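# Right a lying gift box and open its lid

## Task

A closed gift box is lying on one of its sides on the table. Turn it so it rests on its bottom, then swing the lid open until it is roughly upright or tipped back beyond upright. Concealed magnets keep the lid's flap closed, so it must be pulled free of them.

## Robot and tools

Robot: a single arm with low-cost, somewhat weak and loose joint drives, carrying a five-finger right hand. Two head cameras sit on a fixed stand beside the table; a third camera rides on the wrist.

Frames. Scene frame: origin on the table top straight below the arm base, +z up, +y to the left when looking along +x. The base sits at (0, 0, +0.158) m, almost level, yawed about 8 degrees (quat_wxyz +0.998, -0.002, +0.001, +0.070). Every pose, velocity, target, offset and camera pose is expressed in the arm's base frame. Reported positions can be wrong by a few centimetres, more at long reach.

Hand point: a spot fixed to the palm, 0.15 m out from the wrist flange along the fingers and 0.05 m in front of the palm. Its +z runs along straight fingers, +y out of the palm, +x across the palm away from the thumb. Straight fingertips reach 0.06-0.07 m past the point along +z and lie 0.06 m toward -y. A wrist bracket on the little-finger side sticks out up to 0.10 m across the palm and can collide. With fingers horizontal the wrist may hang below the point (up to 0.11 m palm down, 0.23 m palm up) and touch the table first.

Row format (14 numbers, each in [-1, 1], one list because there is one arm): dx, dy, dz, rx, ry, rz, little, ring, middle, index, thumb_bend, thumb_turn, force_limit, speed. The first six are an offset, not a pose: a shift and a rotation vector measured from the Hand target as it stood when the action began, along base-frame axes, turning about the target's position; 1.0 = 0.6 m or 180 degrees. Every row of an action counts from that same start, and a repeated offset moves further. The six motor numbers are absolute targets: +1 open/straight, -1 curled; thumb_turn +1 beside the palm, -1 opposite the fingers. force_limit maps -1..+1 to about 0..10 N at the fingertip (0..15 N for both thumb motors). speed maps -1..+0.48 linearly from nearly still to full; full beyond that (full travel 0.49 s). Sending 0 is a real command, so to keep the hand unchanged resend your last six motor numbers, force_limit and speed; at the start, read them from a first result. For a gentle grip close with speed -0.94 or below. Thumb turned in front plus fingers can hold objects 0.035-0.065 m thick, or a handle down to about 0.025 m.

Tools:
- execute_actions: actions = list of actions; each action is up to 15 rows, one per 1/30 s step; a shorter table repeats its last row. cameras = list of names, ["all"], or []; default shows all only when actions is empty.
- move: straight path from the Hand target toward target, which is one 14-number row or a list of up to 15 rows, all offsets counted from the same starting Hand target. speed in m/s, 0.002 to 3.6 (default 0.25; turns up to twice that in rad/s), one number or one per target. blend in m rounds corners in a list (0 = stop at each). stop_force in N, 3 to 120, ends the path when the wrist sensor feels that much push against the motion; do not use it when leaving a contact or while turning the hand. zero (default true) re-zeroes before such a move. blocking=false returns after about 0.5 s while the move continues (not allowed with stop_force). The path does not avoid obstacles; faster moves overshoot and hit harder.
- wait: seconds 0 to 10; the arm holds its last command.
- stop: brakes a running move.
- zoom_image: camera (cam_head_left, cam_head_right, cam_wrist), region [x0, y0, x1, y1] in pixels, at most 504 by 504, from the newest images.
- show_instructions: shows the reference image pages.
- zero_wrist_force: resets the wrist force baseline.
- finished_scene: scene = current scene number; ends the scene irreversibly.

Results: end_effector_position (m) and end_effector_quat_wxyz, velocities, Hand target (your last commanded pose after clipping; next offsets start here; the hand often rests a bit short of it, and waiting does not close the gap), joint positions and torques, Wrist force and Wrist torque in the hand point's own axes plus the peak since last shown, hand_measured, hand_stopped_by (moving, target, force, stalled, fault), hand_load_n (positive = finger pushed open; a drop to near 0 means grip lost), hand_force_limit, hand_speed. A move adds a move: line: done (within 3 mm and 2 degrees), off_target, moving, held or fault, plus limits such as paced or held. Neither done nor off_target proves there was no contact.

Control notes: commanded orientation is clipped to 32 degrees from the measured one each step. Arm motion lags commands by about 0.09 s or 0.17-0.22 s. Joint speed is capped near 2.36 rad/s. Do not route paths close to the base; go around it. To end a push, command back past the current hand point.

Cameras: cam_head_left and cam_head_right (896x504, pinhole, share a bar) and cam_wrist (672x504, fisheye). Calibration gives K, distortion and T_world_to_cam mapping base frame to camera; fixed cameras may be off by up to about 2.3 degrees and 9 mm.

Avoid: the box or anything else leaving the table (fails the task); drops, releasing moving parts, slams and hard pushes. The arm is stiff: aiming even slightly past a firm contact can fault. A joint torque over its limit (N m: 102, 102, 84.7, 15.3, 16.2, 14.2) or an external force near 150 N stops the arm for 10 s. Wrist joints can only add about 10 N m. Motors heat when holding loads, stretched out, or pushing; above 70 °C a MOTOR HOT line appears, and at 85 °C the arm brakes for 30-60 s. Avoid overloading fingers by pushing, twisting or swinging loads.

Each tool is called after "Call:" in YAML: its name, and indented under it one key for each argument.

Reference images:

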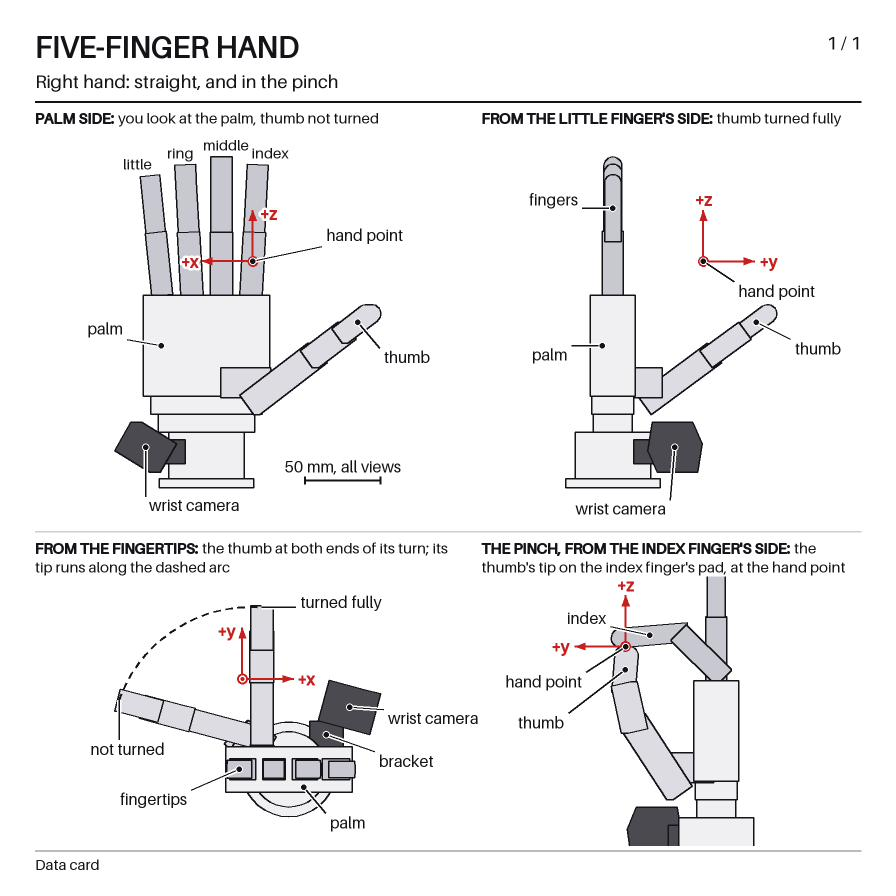

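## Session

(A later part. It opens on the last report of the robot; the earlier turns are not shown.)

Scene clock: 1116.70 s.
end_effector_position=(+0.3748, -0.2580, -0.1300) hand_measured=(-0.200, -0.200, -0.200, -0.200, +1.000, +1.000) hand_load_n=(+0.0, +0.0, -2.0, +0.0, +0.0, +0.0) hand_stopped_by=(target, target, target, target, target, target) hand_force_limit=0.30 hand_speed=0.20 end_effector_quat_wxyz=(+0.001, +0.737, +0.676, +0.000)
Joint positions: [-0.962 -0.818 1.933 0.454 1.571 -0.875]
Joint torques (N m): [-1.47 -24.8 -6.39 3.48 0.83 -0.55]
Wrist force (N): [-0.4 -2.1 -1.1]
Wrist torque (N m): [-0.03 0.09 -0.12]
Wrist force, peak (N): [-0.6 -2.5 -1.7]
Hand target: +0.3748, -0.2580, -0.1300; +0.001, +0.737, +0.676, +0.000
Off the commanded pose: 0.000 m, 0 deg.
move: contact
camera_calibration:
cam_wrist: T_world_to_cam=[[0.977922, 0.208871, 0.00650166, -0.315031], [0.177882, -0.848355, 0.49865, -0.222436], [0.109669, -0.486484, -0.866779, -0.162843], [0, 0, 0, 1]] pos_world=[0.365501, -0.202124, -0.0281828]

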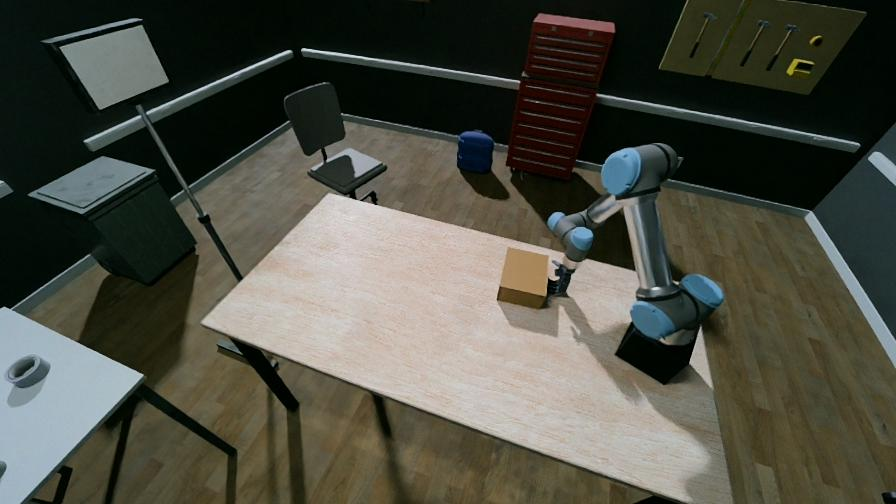

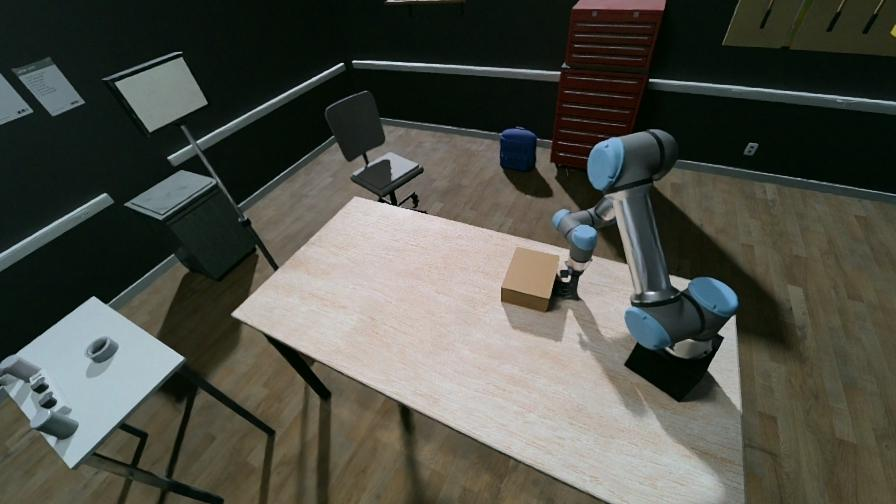

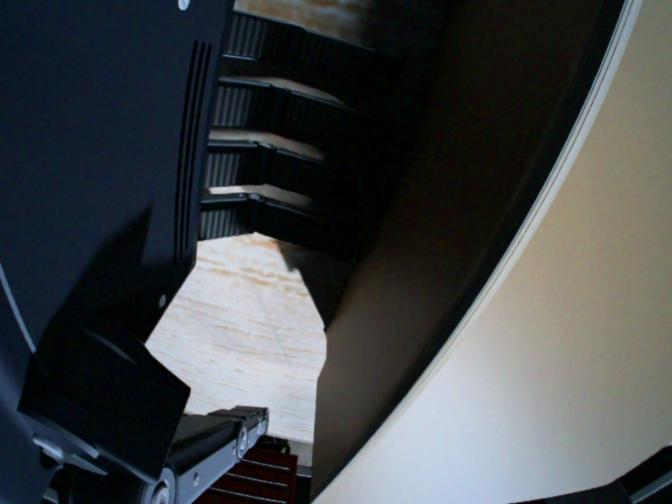

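Call:
move:
  target: [0, 0, 0.0667, 0, 0, 0, -0.2, -0.2, -0.2, -0.2, 1, 1, 0.3, 0.2]
  speed: 0.04
  stop_force: 15
  cameras: ["all"]

Call:
zoom_image:
  camera: "cam_head_right"
  region: [490, 200, 650, 320]

Call:
zoom_image:
  camera: "cam_wrist"
  region: [200, 0, 560, 300]

Scene clock: 1154.93 s.
end_effector_position=(+0.3748, -0.2580, -0.0900) hand_measured=(-0.200, -0.200, -0.200, -0.200, +1.000, +1.000) hand_load_n=(+0.0, +0.0, +0.0, +0.0, +0.0, +0.0) hand_stopped_by=(target, target, target, target, target, target) hand_force_limit=0.30 hand_speed=0.20 end_effector_quat_wxyz=(+0.001, +0.737, +0.676, +0.000)
Joint positions: [-0.962 -0.906 1.939 0.537 1.571 -0.875]
Joint torques (N m): [3.78 -53.84 3.59 5.8 0.11 -0.12]
Wrist force (N): [-0.3 0.4 0.3]
Wrist torque (N m): [0.04 0.05 -0.06]
Wrist force, peak (N): [-0.3 -2.8 -1.9]
Hand target: +0.3748, -0.2580, -0.0899; +0.001, +0.737, +0.676, +0.000
Off the commanded pose: 0.000 m, 0 deg.
move: done
camera_calibration:
cam_wrist: T_world_to_cam=[[0.977922, 0.208871, 0.00650166, -0.315291], [0.177882, -0.848355, 0.49865, -0.242432], [0.109669, -0.486484, -0.866779, -0.128085], [0, 0, 0, 1]] pos_world=[0.365501, -0.202124, 0.0119172]

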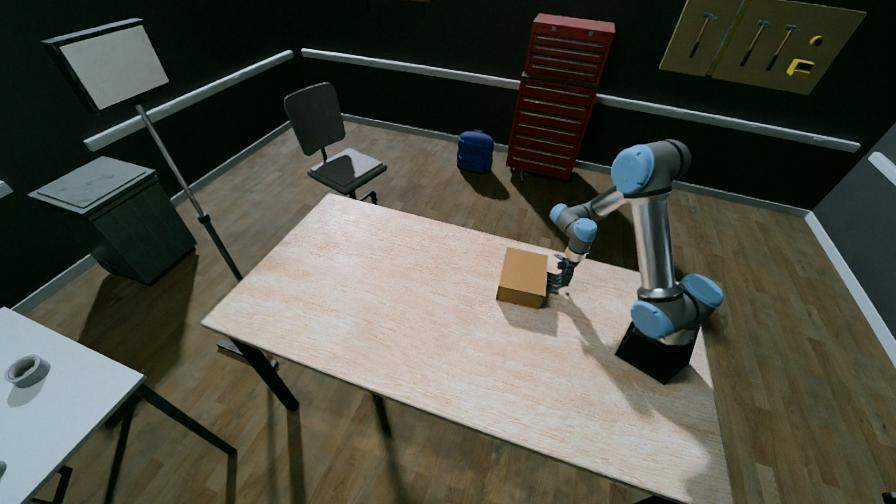

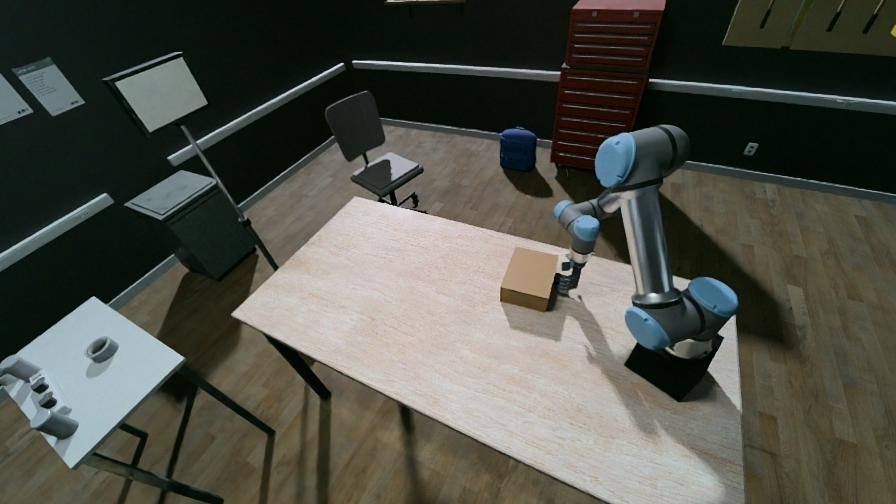

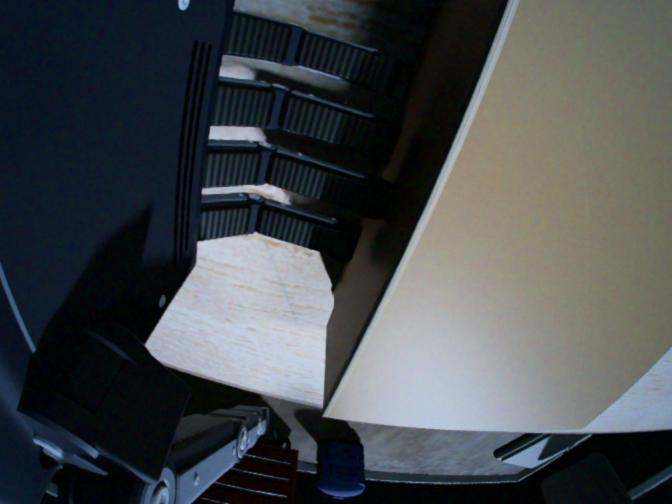

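Scaled by 3.150 from the camera's 896x504 image, which has a finer 1280x720 frame.

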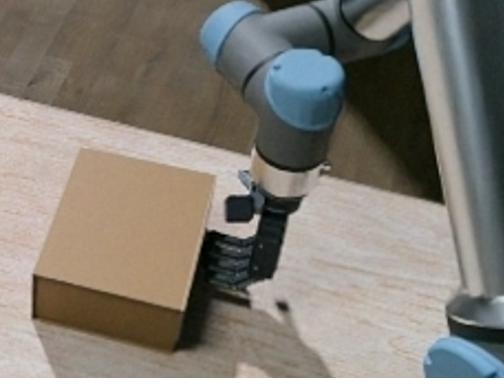

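Scaled by 1.400 from the camera's 672x504 image, which has a finer 960x720 frame.

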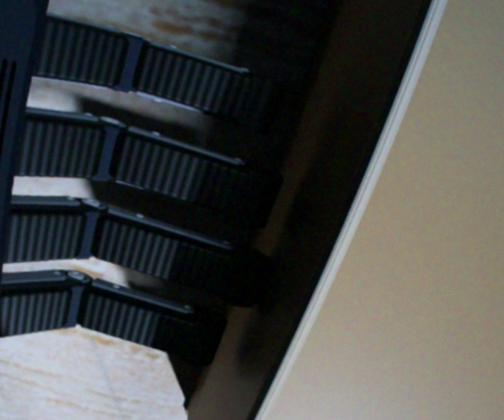

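Call:
move:
  target:
    - [-0.0332, 0.0027, 0, 0, 0, 0, -0.2, -0.2, -0.2, -0.2, 1, 1, 0.3, 0.2]
    - [-0.0332, 0.0027, -0.0485, 0, 0, 0, -0.2, -0.2, -0.2, -0.2, 1, 1, 0.3, 0.2]
  speed: 0.12
  blend: [0.01, 0]

Call:
move:
  target: [0.06, -0.0048, 0, 0, 0, 0, -0.2, -0.2, -0.2, -0.2, 1, 1, 0.3, 0.2]
  speed: 0.02
  stop_force: 3.5
  cameras: ["cam_wrist"]

Call:
zoom_image:
  camera: "cam_wrist"
  region: [200, 0, 560, 300]

Scene clock: 1191.90 s.
end_effector_position=(+0.3549, -0.2564, -0.1190) hand_measured=(-0.200, -0.200, -0.200, -0.200, +1.000, +1.000) hand_load_n=(+0.0, +0.0, +0.0, +0.0, +0.0, +0.0) hand_stopped_by=(target, target, target, target, target, target) hand_force_limit=0.30 hand_speed=0.20 end_effector_quat_wxyz=(+0.001, +0.737, +0.676, +0.000)
Joint positions: [-1.006 -0.863 1.99 0.443 1.571 -0.919]
Joint torques (N m): [-6.07 -19.22 -17.2 -0.89 -0.39 -1.49]
Wrist force (N): [-0.3 0.7 0.0]
Wrist torque (N m): [0.09 0.07 0.03]
Wrist force, peak (N): [1.0 1.7 -0.2]
Hand target: +0.3549, -0.2564, -0.1190; +0.001, +0.737, +0.676, +0.000
Off the commanded pose: 0.000 m, 0 deg.
move: done

Scene clock: 1194.63 s.
end_effector_position=(+0.3909, -0.2593, -0.1190) hand_measured=(-0.200, -0.200, -0.200, -0.200, +1.000, +1.000) hand_load_n=(+0.0, +0.0, -2.0, +0.5, +0.0, +0.0) hand_stopped_by=(target, target, target, target, target, target) hand_force_limit=0.30 hand_speed=0.20 end_effector_quat_wxyz=(+0.001, +0.737, +0.676, +0.000)
Joint positions: [-0.929 -0.825 1.891 0.503 1.571 -0.842]
Joint torques (N m): [8.05 -19.84 -19.65 5.39 1.1 1.51]
Wrist force (N): [-0.1 -2.6 -1.2]
Wrist torque (N m): [-0.09 0.07 -0.12]
Wrist force, peak (N): [-0.4 -2.7 -1.9]
Hand target: +0.3909, -0.2593, -0.1190; +0.001, +0.737, +0.676, +0.000
Off the commanded pose: 0.000 m, 0 deg.
move: done
camera_calibration:
cam_wrist: T_world_to_cam=[[0.977922, 0.208871, 0.00650166, -0.330575], [0.177882, -0.848355, 0.49865, -0.231888], [0.109669, -0.486484, -0.866779, -0.155706], [0, 0, 0, 1]] pos_world=[0.381601, -0.203424, -0.0171828]
Images, in order (width x height): cam_wrist 672x504.

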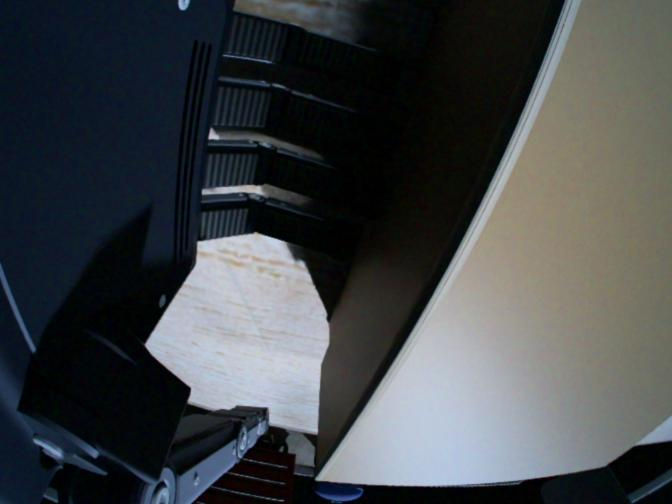

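Scaled by 1.400 from the camera's 672x504 image, which has a finer 960x720 frame.

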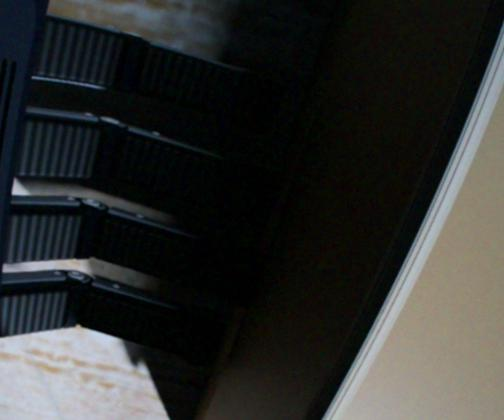

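Call:
move:
  target: [0.004, -0.0003, 0.0667, 0, 0, 0, -0.2, -0.2, -0.2, -0.2, 1, 1, 0.3, 0.2]
  speed: 0.03
  stop_force: 15
  cameras: ["all"]

Call:
zoom_image:
  camera: "cam_wrist"
  region: [200, 0, 560, 300]

Scene clock: 1203.90 s.
end_effector_position=(+0.3933, -0.2595, -0.0790) hand_measured=(-0.200, -0.200, -0.200, -0.200, +1.000, +1.000) hand_load_n=(+0.0, +0.5, +2.0, +0.0, +0.0, +0.0) hand_stopped_by=(target, target, target, target, target, target) hand_force_limit=0.30 hand_speed=0.20 end_effector_quat_wxyz=(+0.001, +0.737, +0.676, +0.000)
Joint positions: [-0.924 -0.906 1.887 0.589 1.571 -0.837]
Joint torques (N m): [7.84 -55.13 -21.26 5.62 0.71 1.61]
Wrist force (N): [-0.5 -1.3 1.0]
Wrist torque (N m): [0.02 0.06 -0.10]
Wrist force, peak (N): [-0.7 -2.9 -1.6]
Hand target: +0.3933, -0.2595, -0.0790; +0.001, +0.737, +0.676, +0.000
Off the commanded pose: 0.000 m, 0 deg.
move: done
camera_calibration:
cam_wrist: T_world_to_cam=[[0.977922, 0.208871, 0.00650166, -0.33314], [0.177882, -0.848355, 0.49865, -0.25243], [0.109669, -0.486484, -0.866779, -0.121395], [0, 0, 0, 1]] pos_world=[0.384001, -0.203624, 0.0228172]

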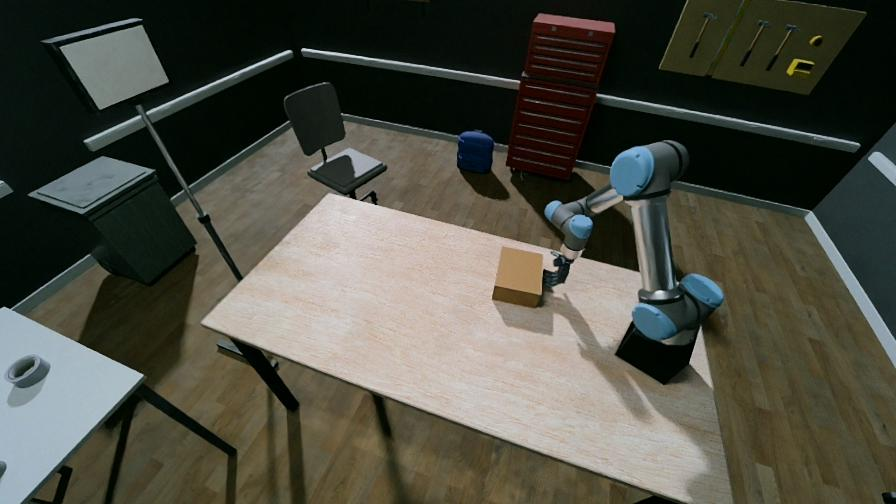

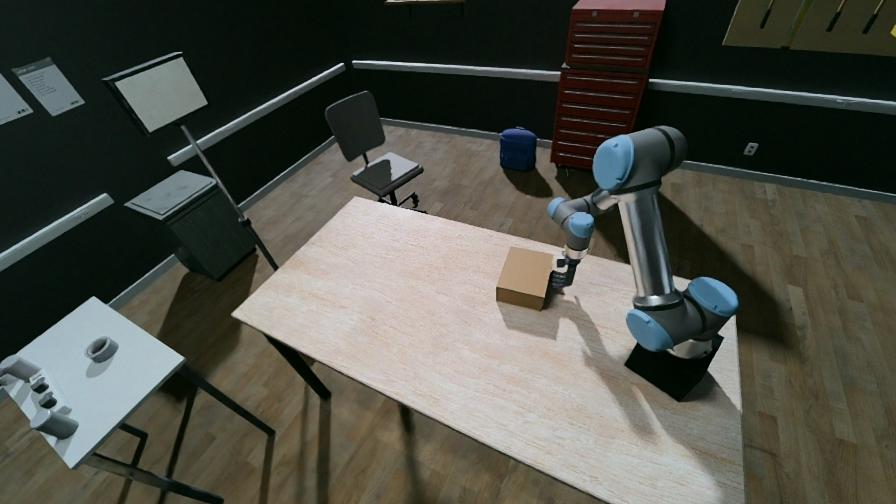

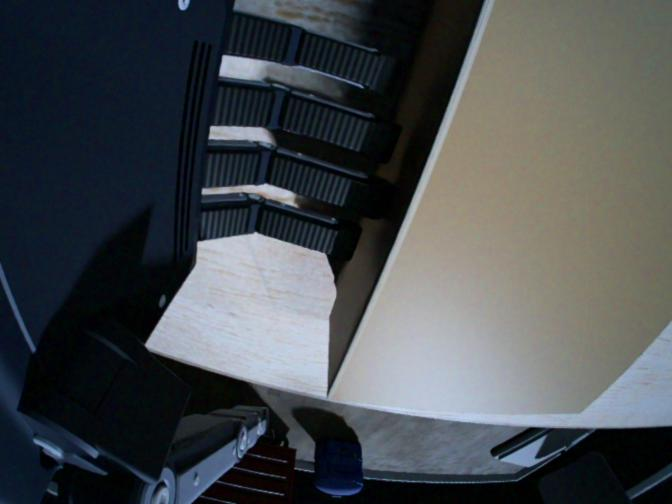

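Scaled by 1.400 from the camera's 672x504 image, which has a finer 960x720 frame.

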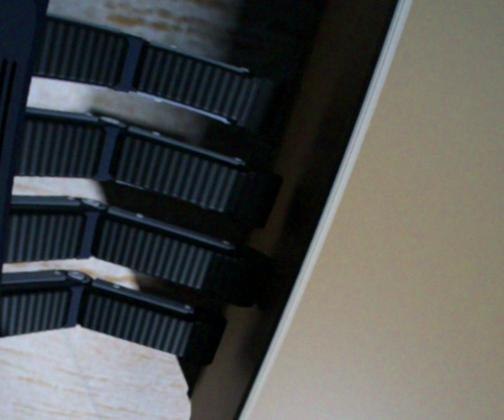

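Call:
zoom_image:
  camera: "cam_head_left"
  region: [480, 230, 600, 320]

Call:
zoom_image:
  camera: "cam_head_right"
  region: [480, 230, 600, 320]

Scaled by 4.200 from the camera's 896x504 image, which has a finer 1280x720 frame.

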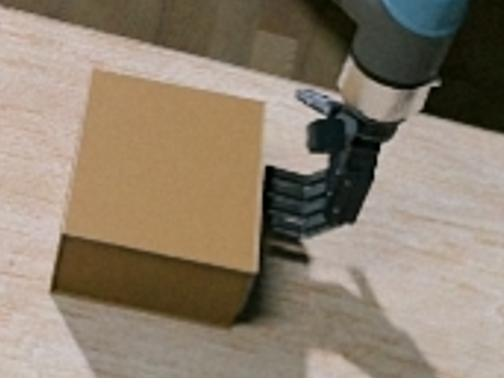

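Scaled by 4.200 from the camera's 896x504 image, which has a finer 1280x720 frame.

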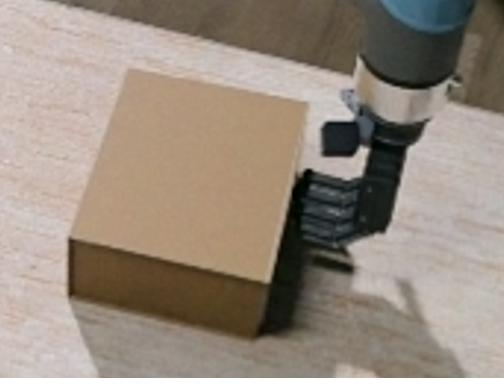

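Call:
move:
  target:
    - [-0.2, 0, 0, 0, 0, 0, -0.2, -0.2, -0.2, -0.2, 1, 1, 0.3, 0.2]
    - [-0.2, 0.199, 0, 0, 0, -0.43, -0.2, -0.2, -0.2, -0.2, 1, 1, 0.3, 0.2]
  speed: [0.15, 0.4]
  blend: [0.03, 0]
  cameras: ["all"]

Scene clock: 1505.07 s.
end_effector_position=(+0.2733, -0.1401, -0.0790) hand_measured=(-0.200, -0.200, -0.200, -0.200, +1.000, +1.000) hand_load_n=(+0.0, -0.5, +0.0, +0.5, +0.0, +0.0) hand_stopped_by=(target, target, target, target, target, target) hand_force_limit=0.30 hand_speed=0.20 end_effector_quat_wxyz=(+0.000, +0.998, +0.067, +0.000)
Joint positions: [-0.703 -1.041 2.192 0.42 1.572 0.735]
Joint torques (N m): [6.74 -14.27 -17.12 5.77 1.71 1.75]
Wrist force (N): [-0.1 0.6 0.2]
Wrist torque (N m): [0.07 0.04 -0.05]
Wrist force, peak (N): [2.8 1.1 -0.1]
Hand target: +0.2733, -0.1401, -0.0790; +0.000, +0.998, +0.066, +0.000
Off the commanded pose: 0.000 m, 0 deg.
move: done
camera_calibration:
cam_wrist: T_world_to_cam=[[0.417281, -0.908754, 0.00650541, -0.244039], [-0.789081, -0.35876, 0.49864, 0.203024], [-0.450808, -0.213206, -0.866785, 0.141287], [0, 0, 0, 1]] pos_world=[0.325729, -0.118811, 0.0228172]

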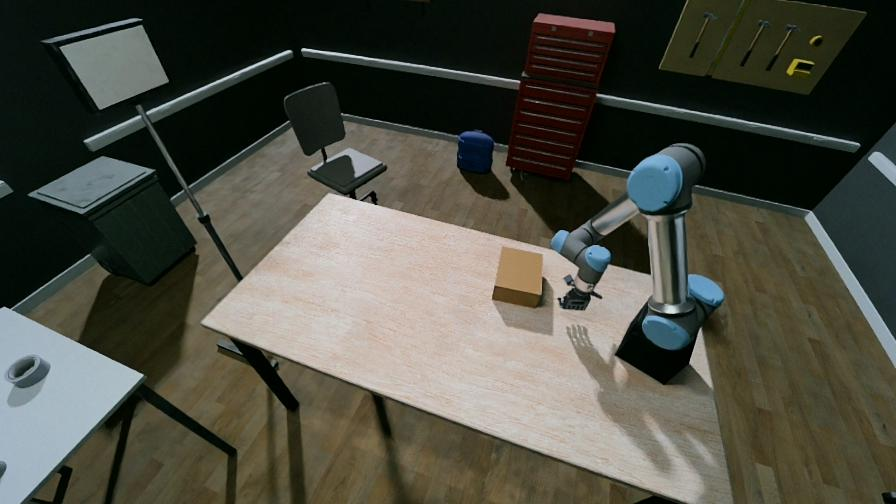

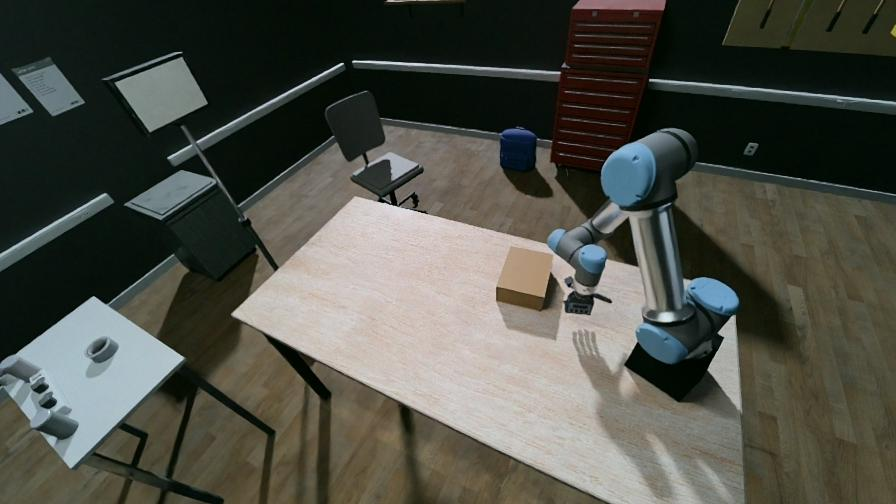

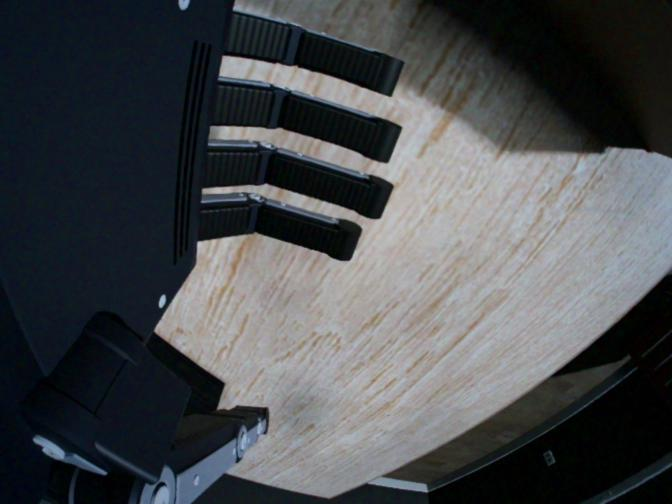

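Call:
zoom_image:
  camera: "cam_head_left"
  region: [480, 230, 620, 320]

Call:
zoom_image:
  camera: "cam_head_right"
  region: [480, 230, 620, 320]

Scaled by 3.600 from the camera's 896x504 image, which has a finer 1280x720 frame.

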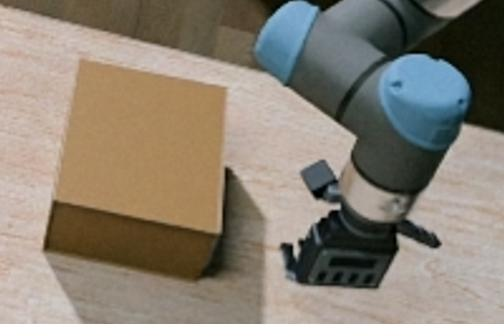

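Scaled by 3.600 from the camera's 896x504 image, which has a finer 1280x720 frame.

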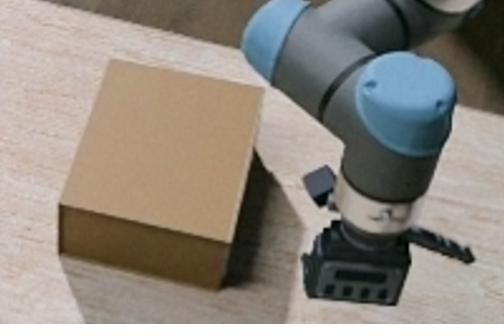

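Call:
move:
  target:
    - [0.02, 0, -0.08, 0, 0, 0, -0.2, -0.2, -0.2, -0.2, 1, 1, 0.3, 0.2]
    - [0.15, 0, -0.08, 0, 0, 0, -0.2, -0.2, -0.2, -0.2, 1, 1, 0.3, 0.2]
  speed: [0.08, 0.014]
  stop_force: 3
  cameras: ["all"]

Scene clock: 1554.93 s.
end_effector_position=(+0.3633, -0.1401, -0.1270) hand_measured=(-0.200, -0.200, -0.200, -0.200, +1.000, +1.000) hand_load_n=(-1.5, +0.5, +0.0, +0.5, +0.0, +0.0) hand_stopped_by=(target, target, target, target, target, target) hand_force_limit=0.30 hand_speed=0.20 end_effector_quat_wxyz=(+0.000, +0.998, +0.066, +0.000)
Joint positions: [-0.54 -0.816 1.914 0.473 1.572 0.898]
Joint torques (N m): [7.09 -19.71 -19.47 5.3 1.43 1.53]
Wrist force (N): [-1.7 -1.0 -1.4]
Wrist torque (N m): [0.00 0.12 -0.14]
Wrist force, peak (N): [-2.0 -0.8 -1.3]
Hand target: +0.3633, -0.1401, -0.1270; +0.000, +0.998, +0.066, +0.000
Off the commanded pose: 0.000 m, 0 deg.
move: done
camera_calibration:
cam_wrist: T_world_to_cam=[[0.417178, -0.908801, 0.00657404, -0.281243], [-0.789113, -0.358628, 0.498685, 0.298006], [-0.450848, -0.213228, -0.866759, 0.140269], [0, 0, 0, 1]] pos_world=[0.415729, -0.118811, -0.0251826]

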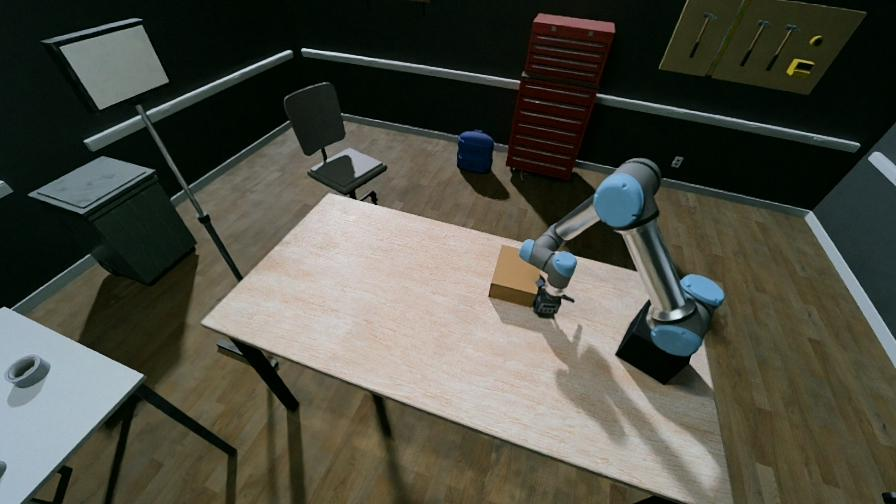

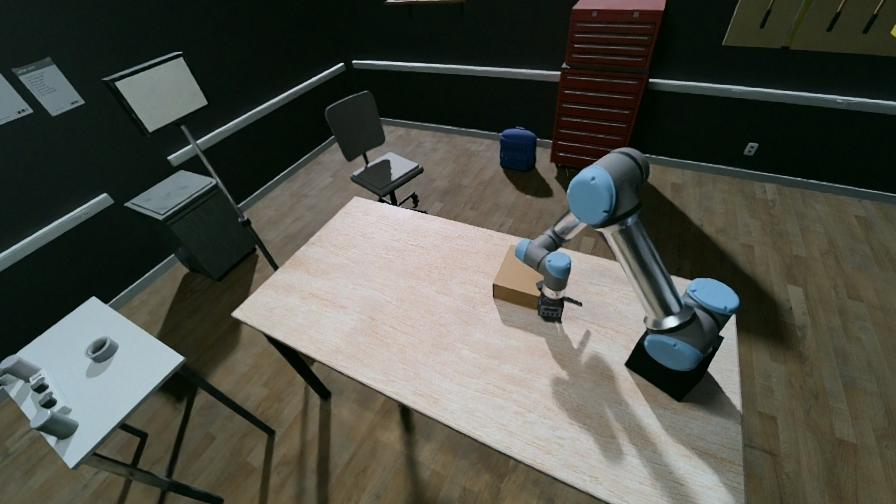

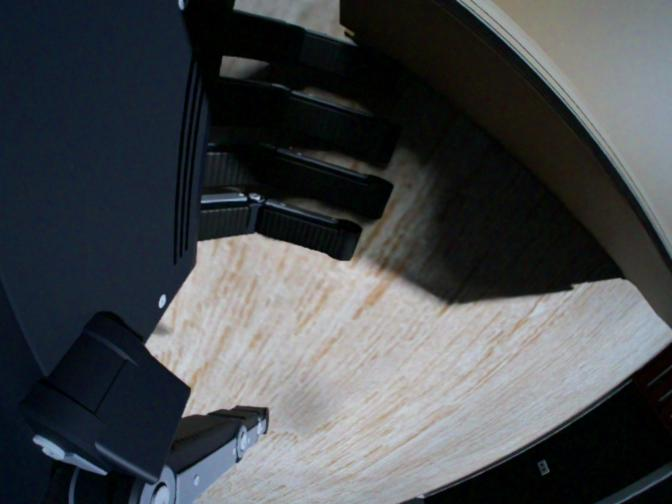

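Call:
zoom_image:
  camera: "cam_wrist"
  region: [200, 0, 640, 320]

Call:
zoom_image:
  camera: "cam_head_left"
  region: [480, 240, 590, 320]

Scaled by 1.145 from the camera's 672x504 image, which has a finer 960x720 frame.

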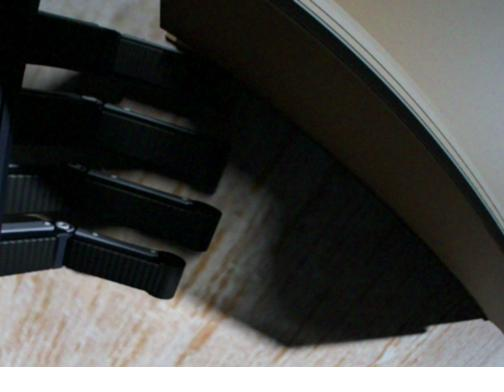

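Scaled by 4.582 from the camera's 896x504 image, which has a finer 1280x720 frame.

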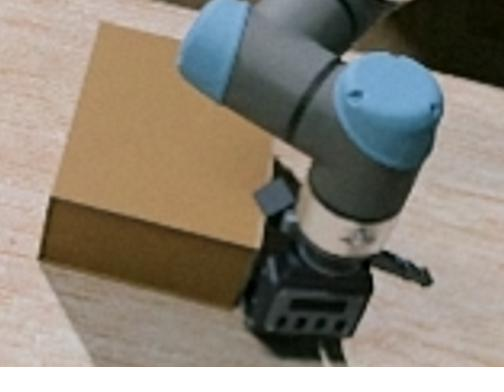

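Call:
move:
  target: [0.006, 0, 0.05, 0, 0, 0, -0.2, -0.2, -0.2, -0.2, 1, 1, 0.3, 0.2]
  speed: 0.015
  stop_force: 15
  cameras: ["all"]

Call:
zoom_image:
  camera: "cam_wrist"
  region: [200, 0, 640, 320]

Call:
zoom_image:
  camera: "cam_head_left"
  region: [480, 240, 590, 320]

Scene clock: 1571.17 s.
end_effector_position=(+0.3669, -0.1401, -0.0970) hand_measured=(-0.200, -0.200, -0.200, -0.200, +1.000, +1.000) hand_load_n=(+3.0, +0.0, +0.5, +0.0, +0.0, +0.0) hand_stopped_by=(target, target, target, target, target, target) hand_force_limit=0.30 hand_speed=0.20 end_effector_quat_wxyz=(+0.000, +0.998, +0.066, +0.000)
Joint positions: [-0.535 -0.877 1.907 0.541 1.572 0.903]
Joint torques (N m): [7.78 -56 -20.32 6.24 1.07 1.5]
Wrist force (N): [-0.1 1.6 3.2]
Wrist torque (N m): [0.09 -0.09 0.00]
Wrist force, peak (N): [0.1 1.5 3.3]
Hand target: +0.3669, -0.1401, -0.0970; +0.000, +0.998, +0.066, +0.000
Off the commanded pose: 0.000 m, 0 deg.
move: done
camera_calibration:
cam_wrist: T_world_to_cam=[[0.417178, -0.908801, 0.00657404, -0.282942], [-0.789113, -0.358628, 0.498685, 0.285886], [-0.450848, -0.213228, -0.866759, 0.167895], [0, 0, 0, 1]] pos_world=[0.419329, -0.118811, 0.00481742]

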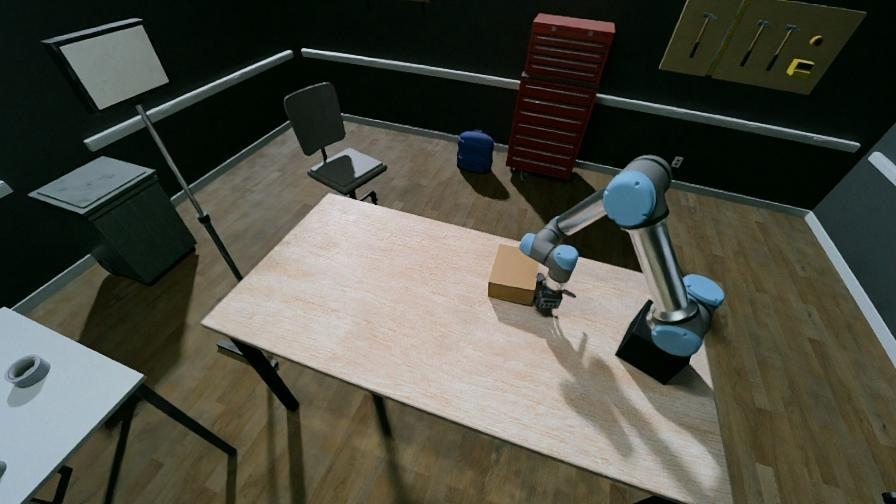

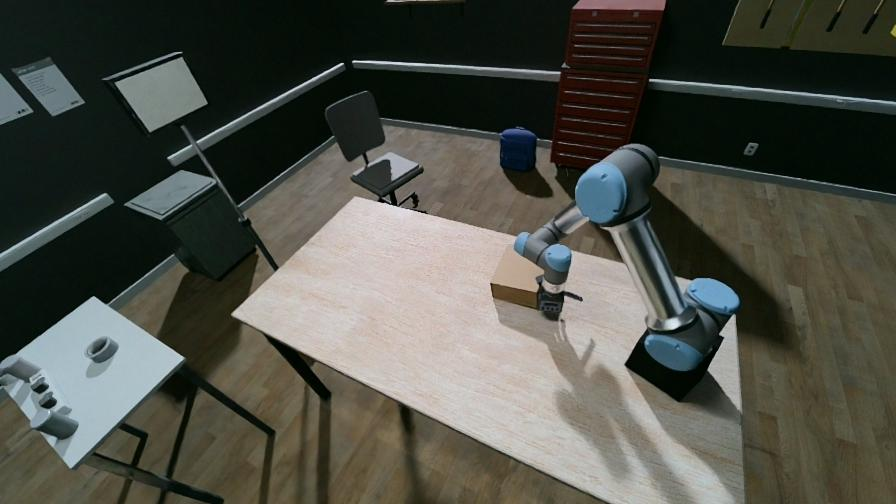

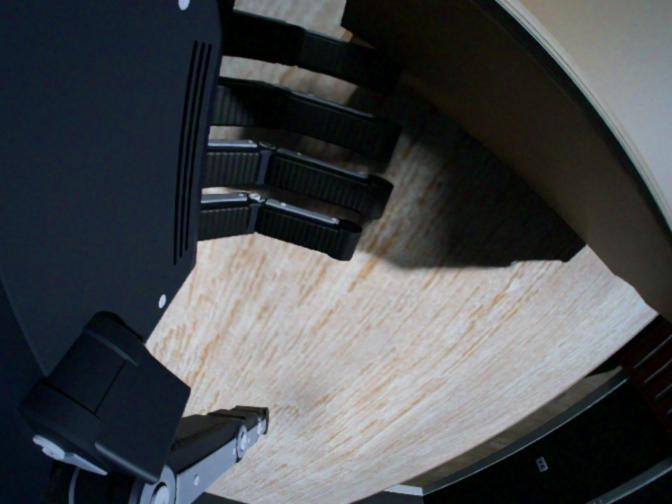

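Scaled by 1.145 from the camera's 672x504 image, which has a finer 960x720 frame.

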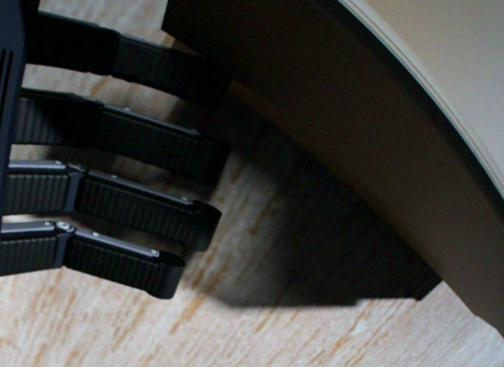

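Scaled by 4.582 from the camera's 896x504 image, which has a finer 1280x720 frame.

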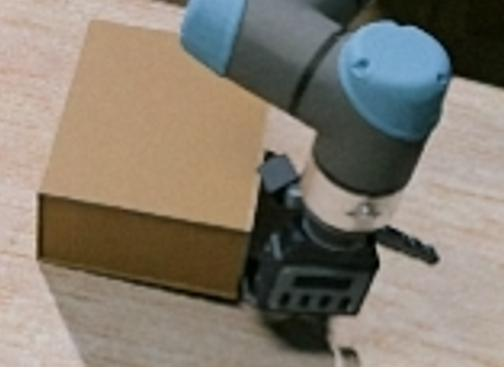

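Call:
move:
  target:
    - [0, 0, -0.05, 0, 0, 0, -0.2, -0.2, -0.2, -0.2, 1, 1, 0.3, 0.2]
    - [-0.04, 0.03, -0.05, 0, 0, 0, -0.2, -0.2, -0.2, -0.2, 1, 1, 0.3, 0.2]
  speed: [0.03, 0.05]
  cameras: ["all"]

Call:
zoom_image:
  camera: "cam_wrist"
  region: [200, 0, 672, 320]

Call:
zoom_image:
  camera: "cam_head_left"
  region: [480, 240, 590, 320]

Call:
zoom_image:
  camera: "cam_head_right"
  region: [480, 240, 590, 320]

Scene clock: 1754.07 s.
end_effector_position=(+0.3429, -0.1221, -0.1270) hand_measured=(-0.200, -0.200, -0.200, -0.200, +1.000, +1.000) hand_load_n=(+0.0, +0.0, +0.0, +0.0, +0.0, +0.0) hand_stopped_by=(target, target, target, target, target, target) hand_force_limit=0.30 hand_speed=0.20 end_effector_quat_wxyz=(+0.001, +0.998, +0.066, +0.000)
Joint positions: [-0.526 -0.844 1.987 0.428 1.572 0.912]
Joint torques (N m): [7.84 -51.99 6.98 -0.73 0.76 1.61]
Wrist force (N): [0.0 0.4 -0.1]
Wrist torque (N m): [0.06 0.03 -0.04]
Wrist force, peak (N): [0.2 1.8 3.2]
Hand target: +0.3429, -0.1221, -0.1270; +0.000, +0.998, +0.066, +0.000
Off the commanded pose: 0.000 m, 0 deg.
move: done
camera_calibration:
cam_wrist: T_world_to_cam=[[0.417191, -0.908795, 0.00651669, -0.256422], [-0.789061, -0.358649, 0.498752, 0.288421], [-0.450927, -0.213217, -0.86672, 0.134988], [0, 0, 0, 1]] pos_world=[0.395429, -0.100811, -0.0251826]

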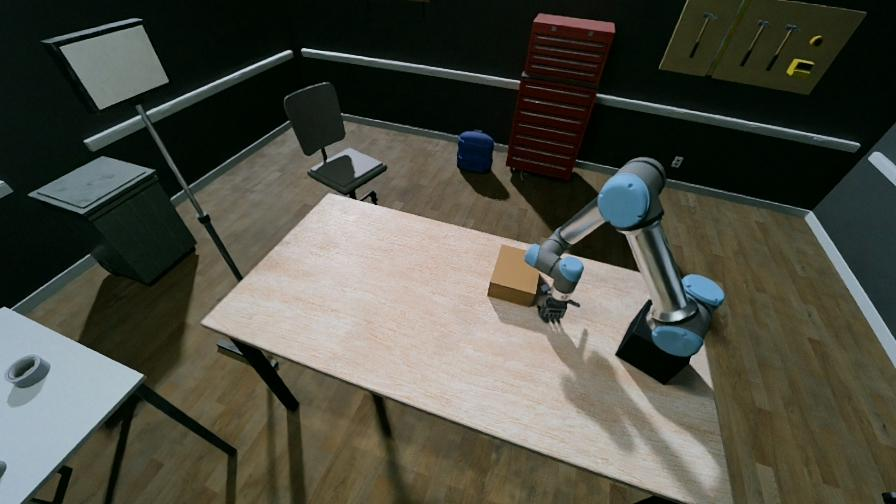

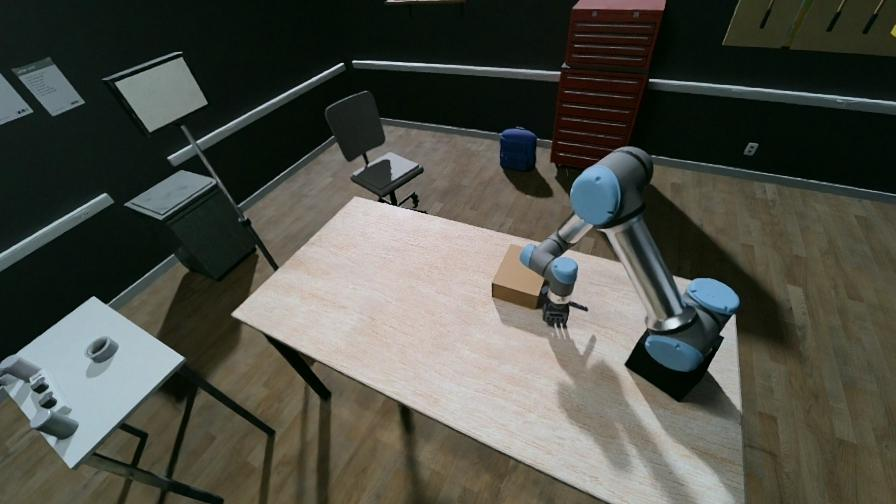

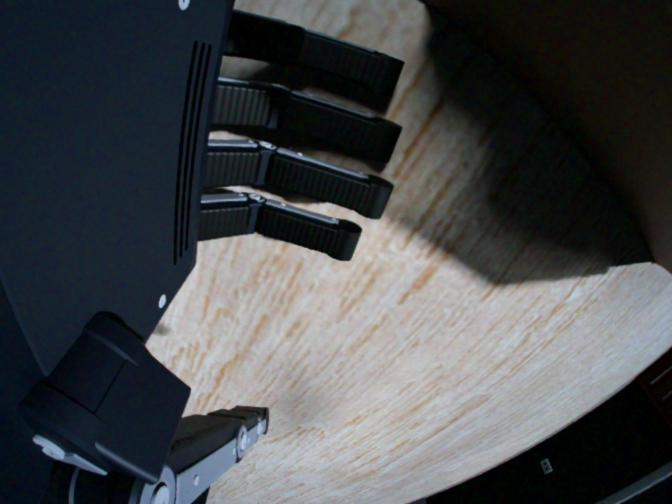

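Scaled by 1.068 from the camera's 672x504 image, which has a finer 960x720 frame.

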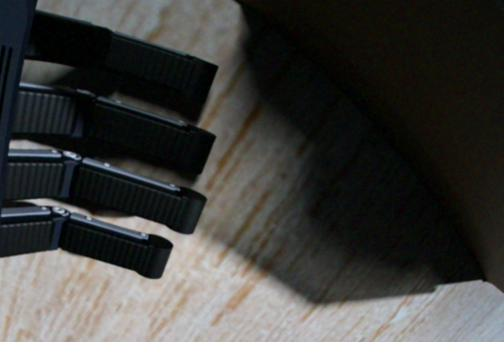

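Scaled by 4.582 from the camera's 896x504 image, which has a finer 1280x720 frame.

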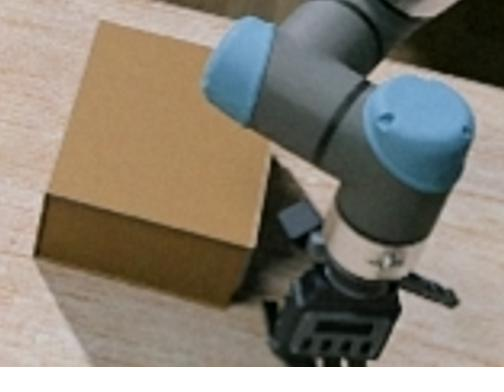

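Scaled by 4.582 from the camera's 896x504 image, which has a finer 1280x720 frame.

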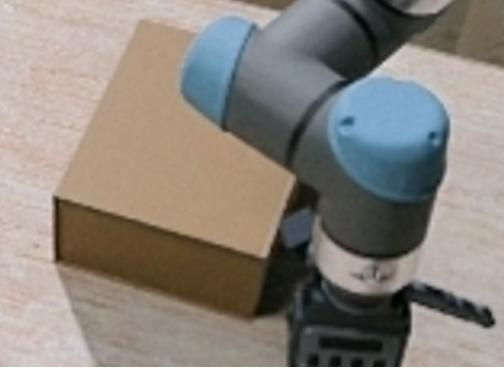

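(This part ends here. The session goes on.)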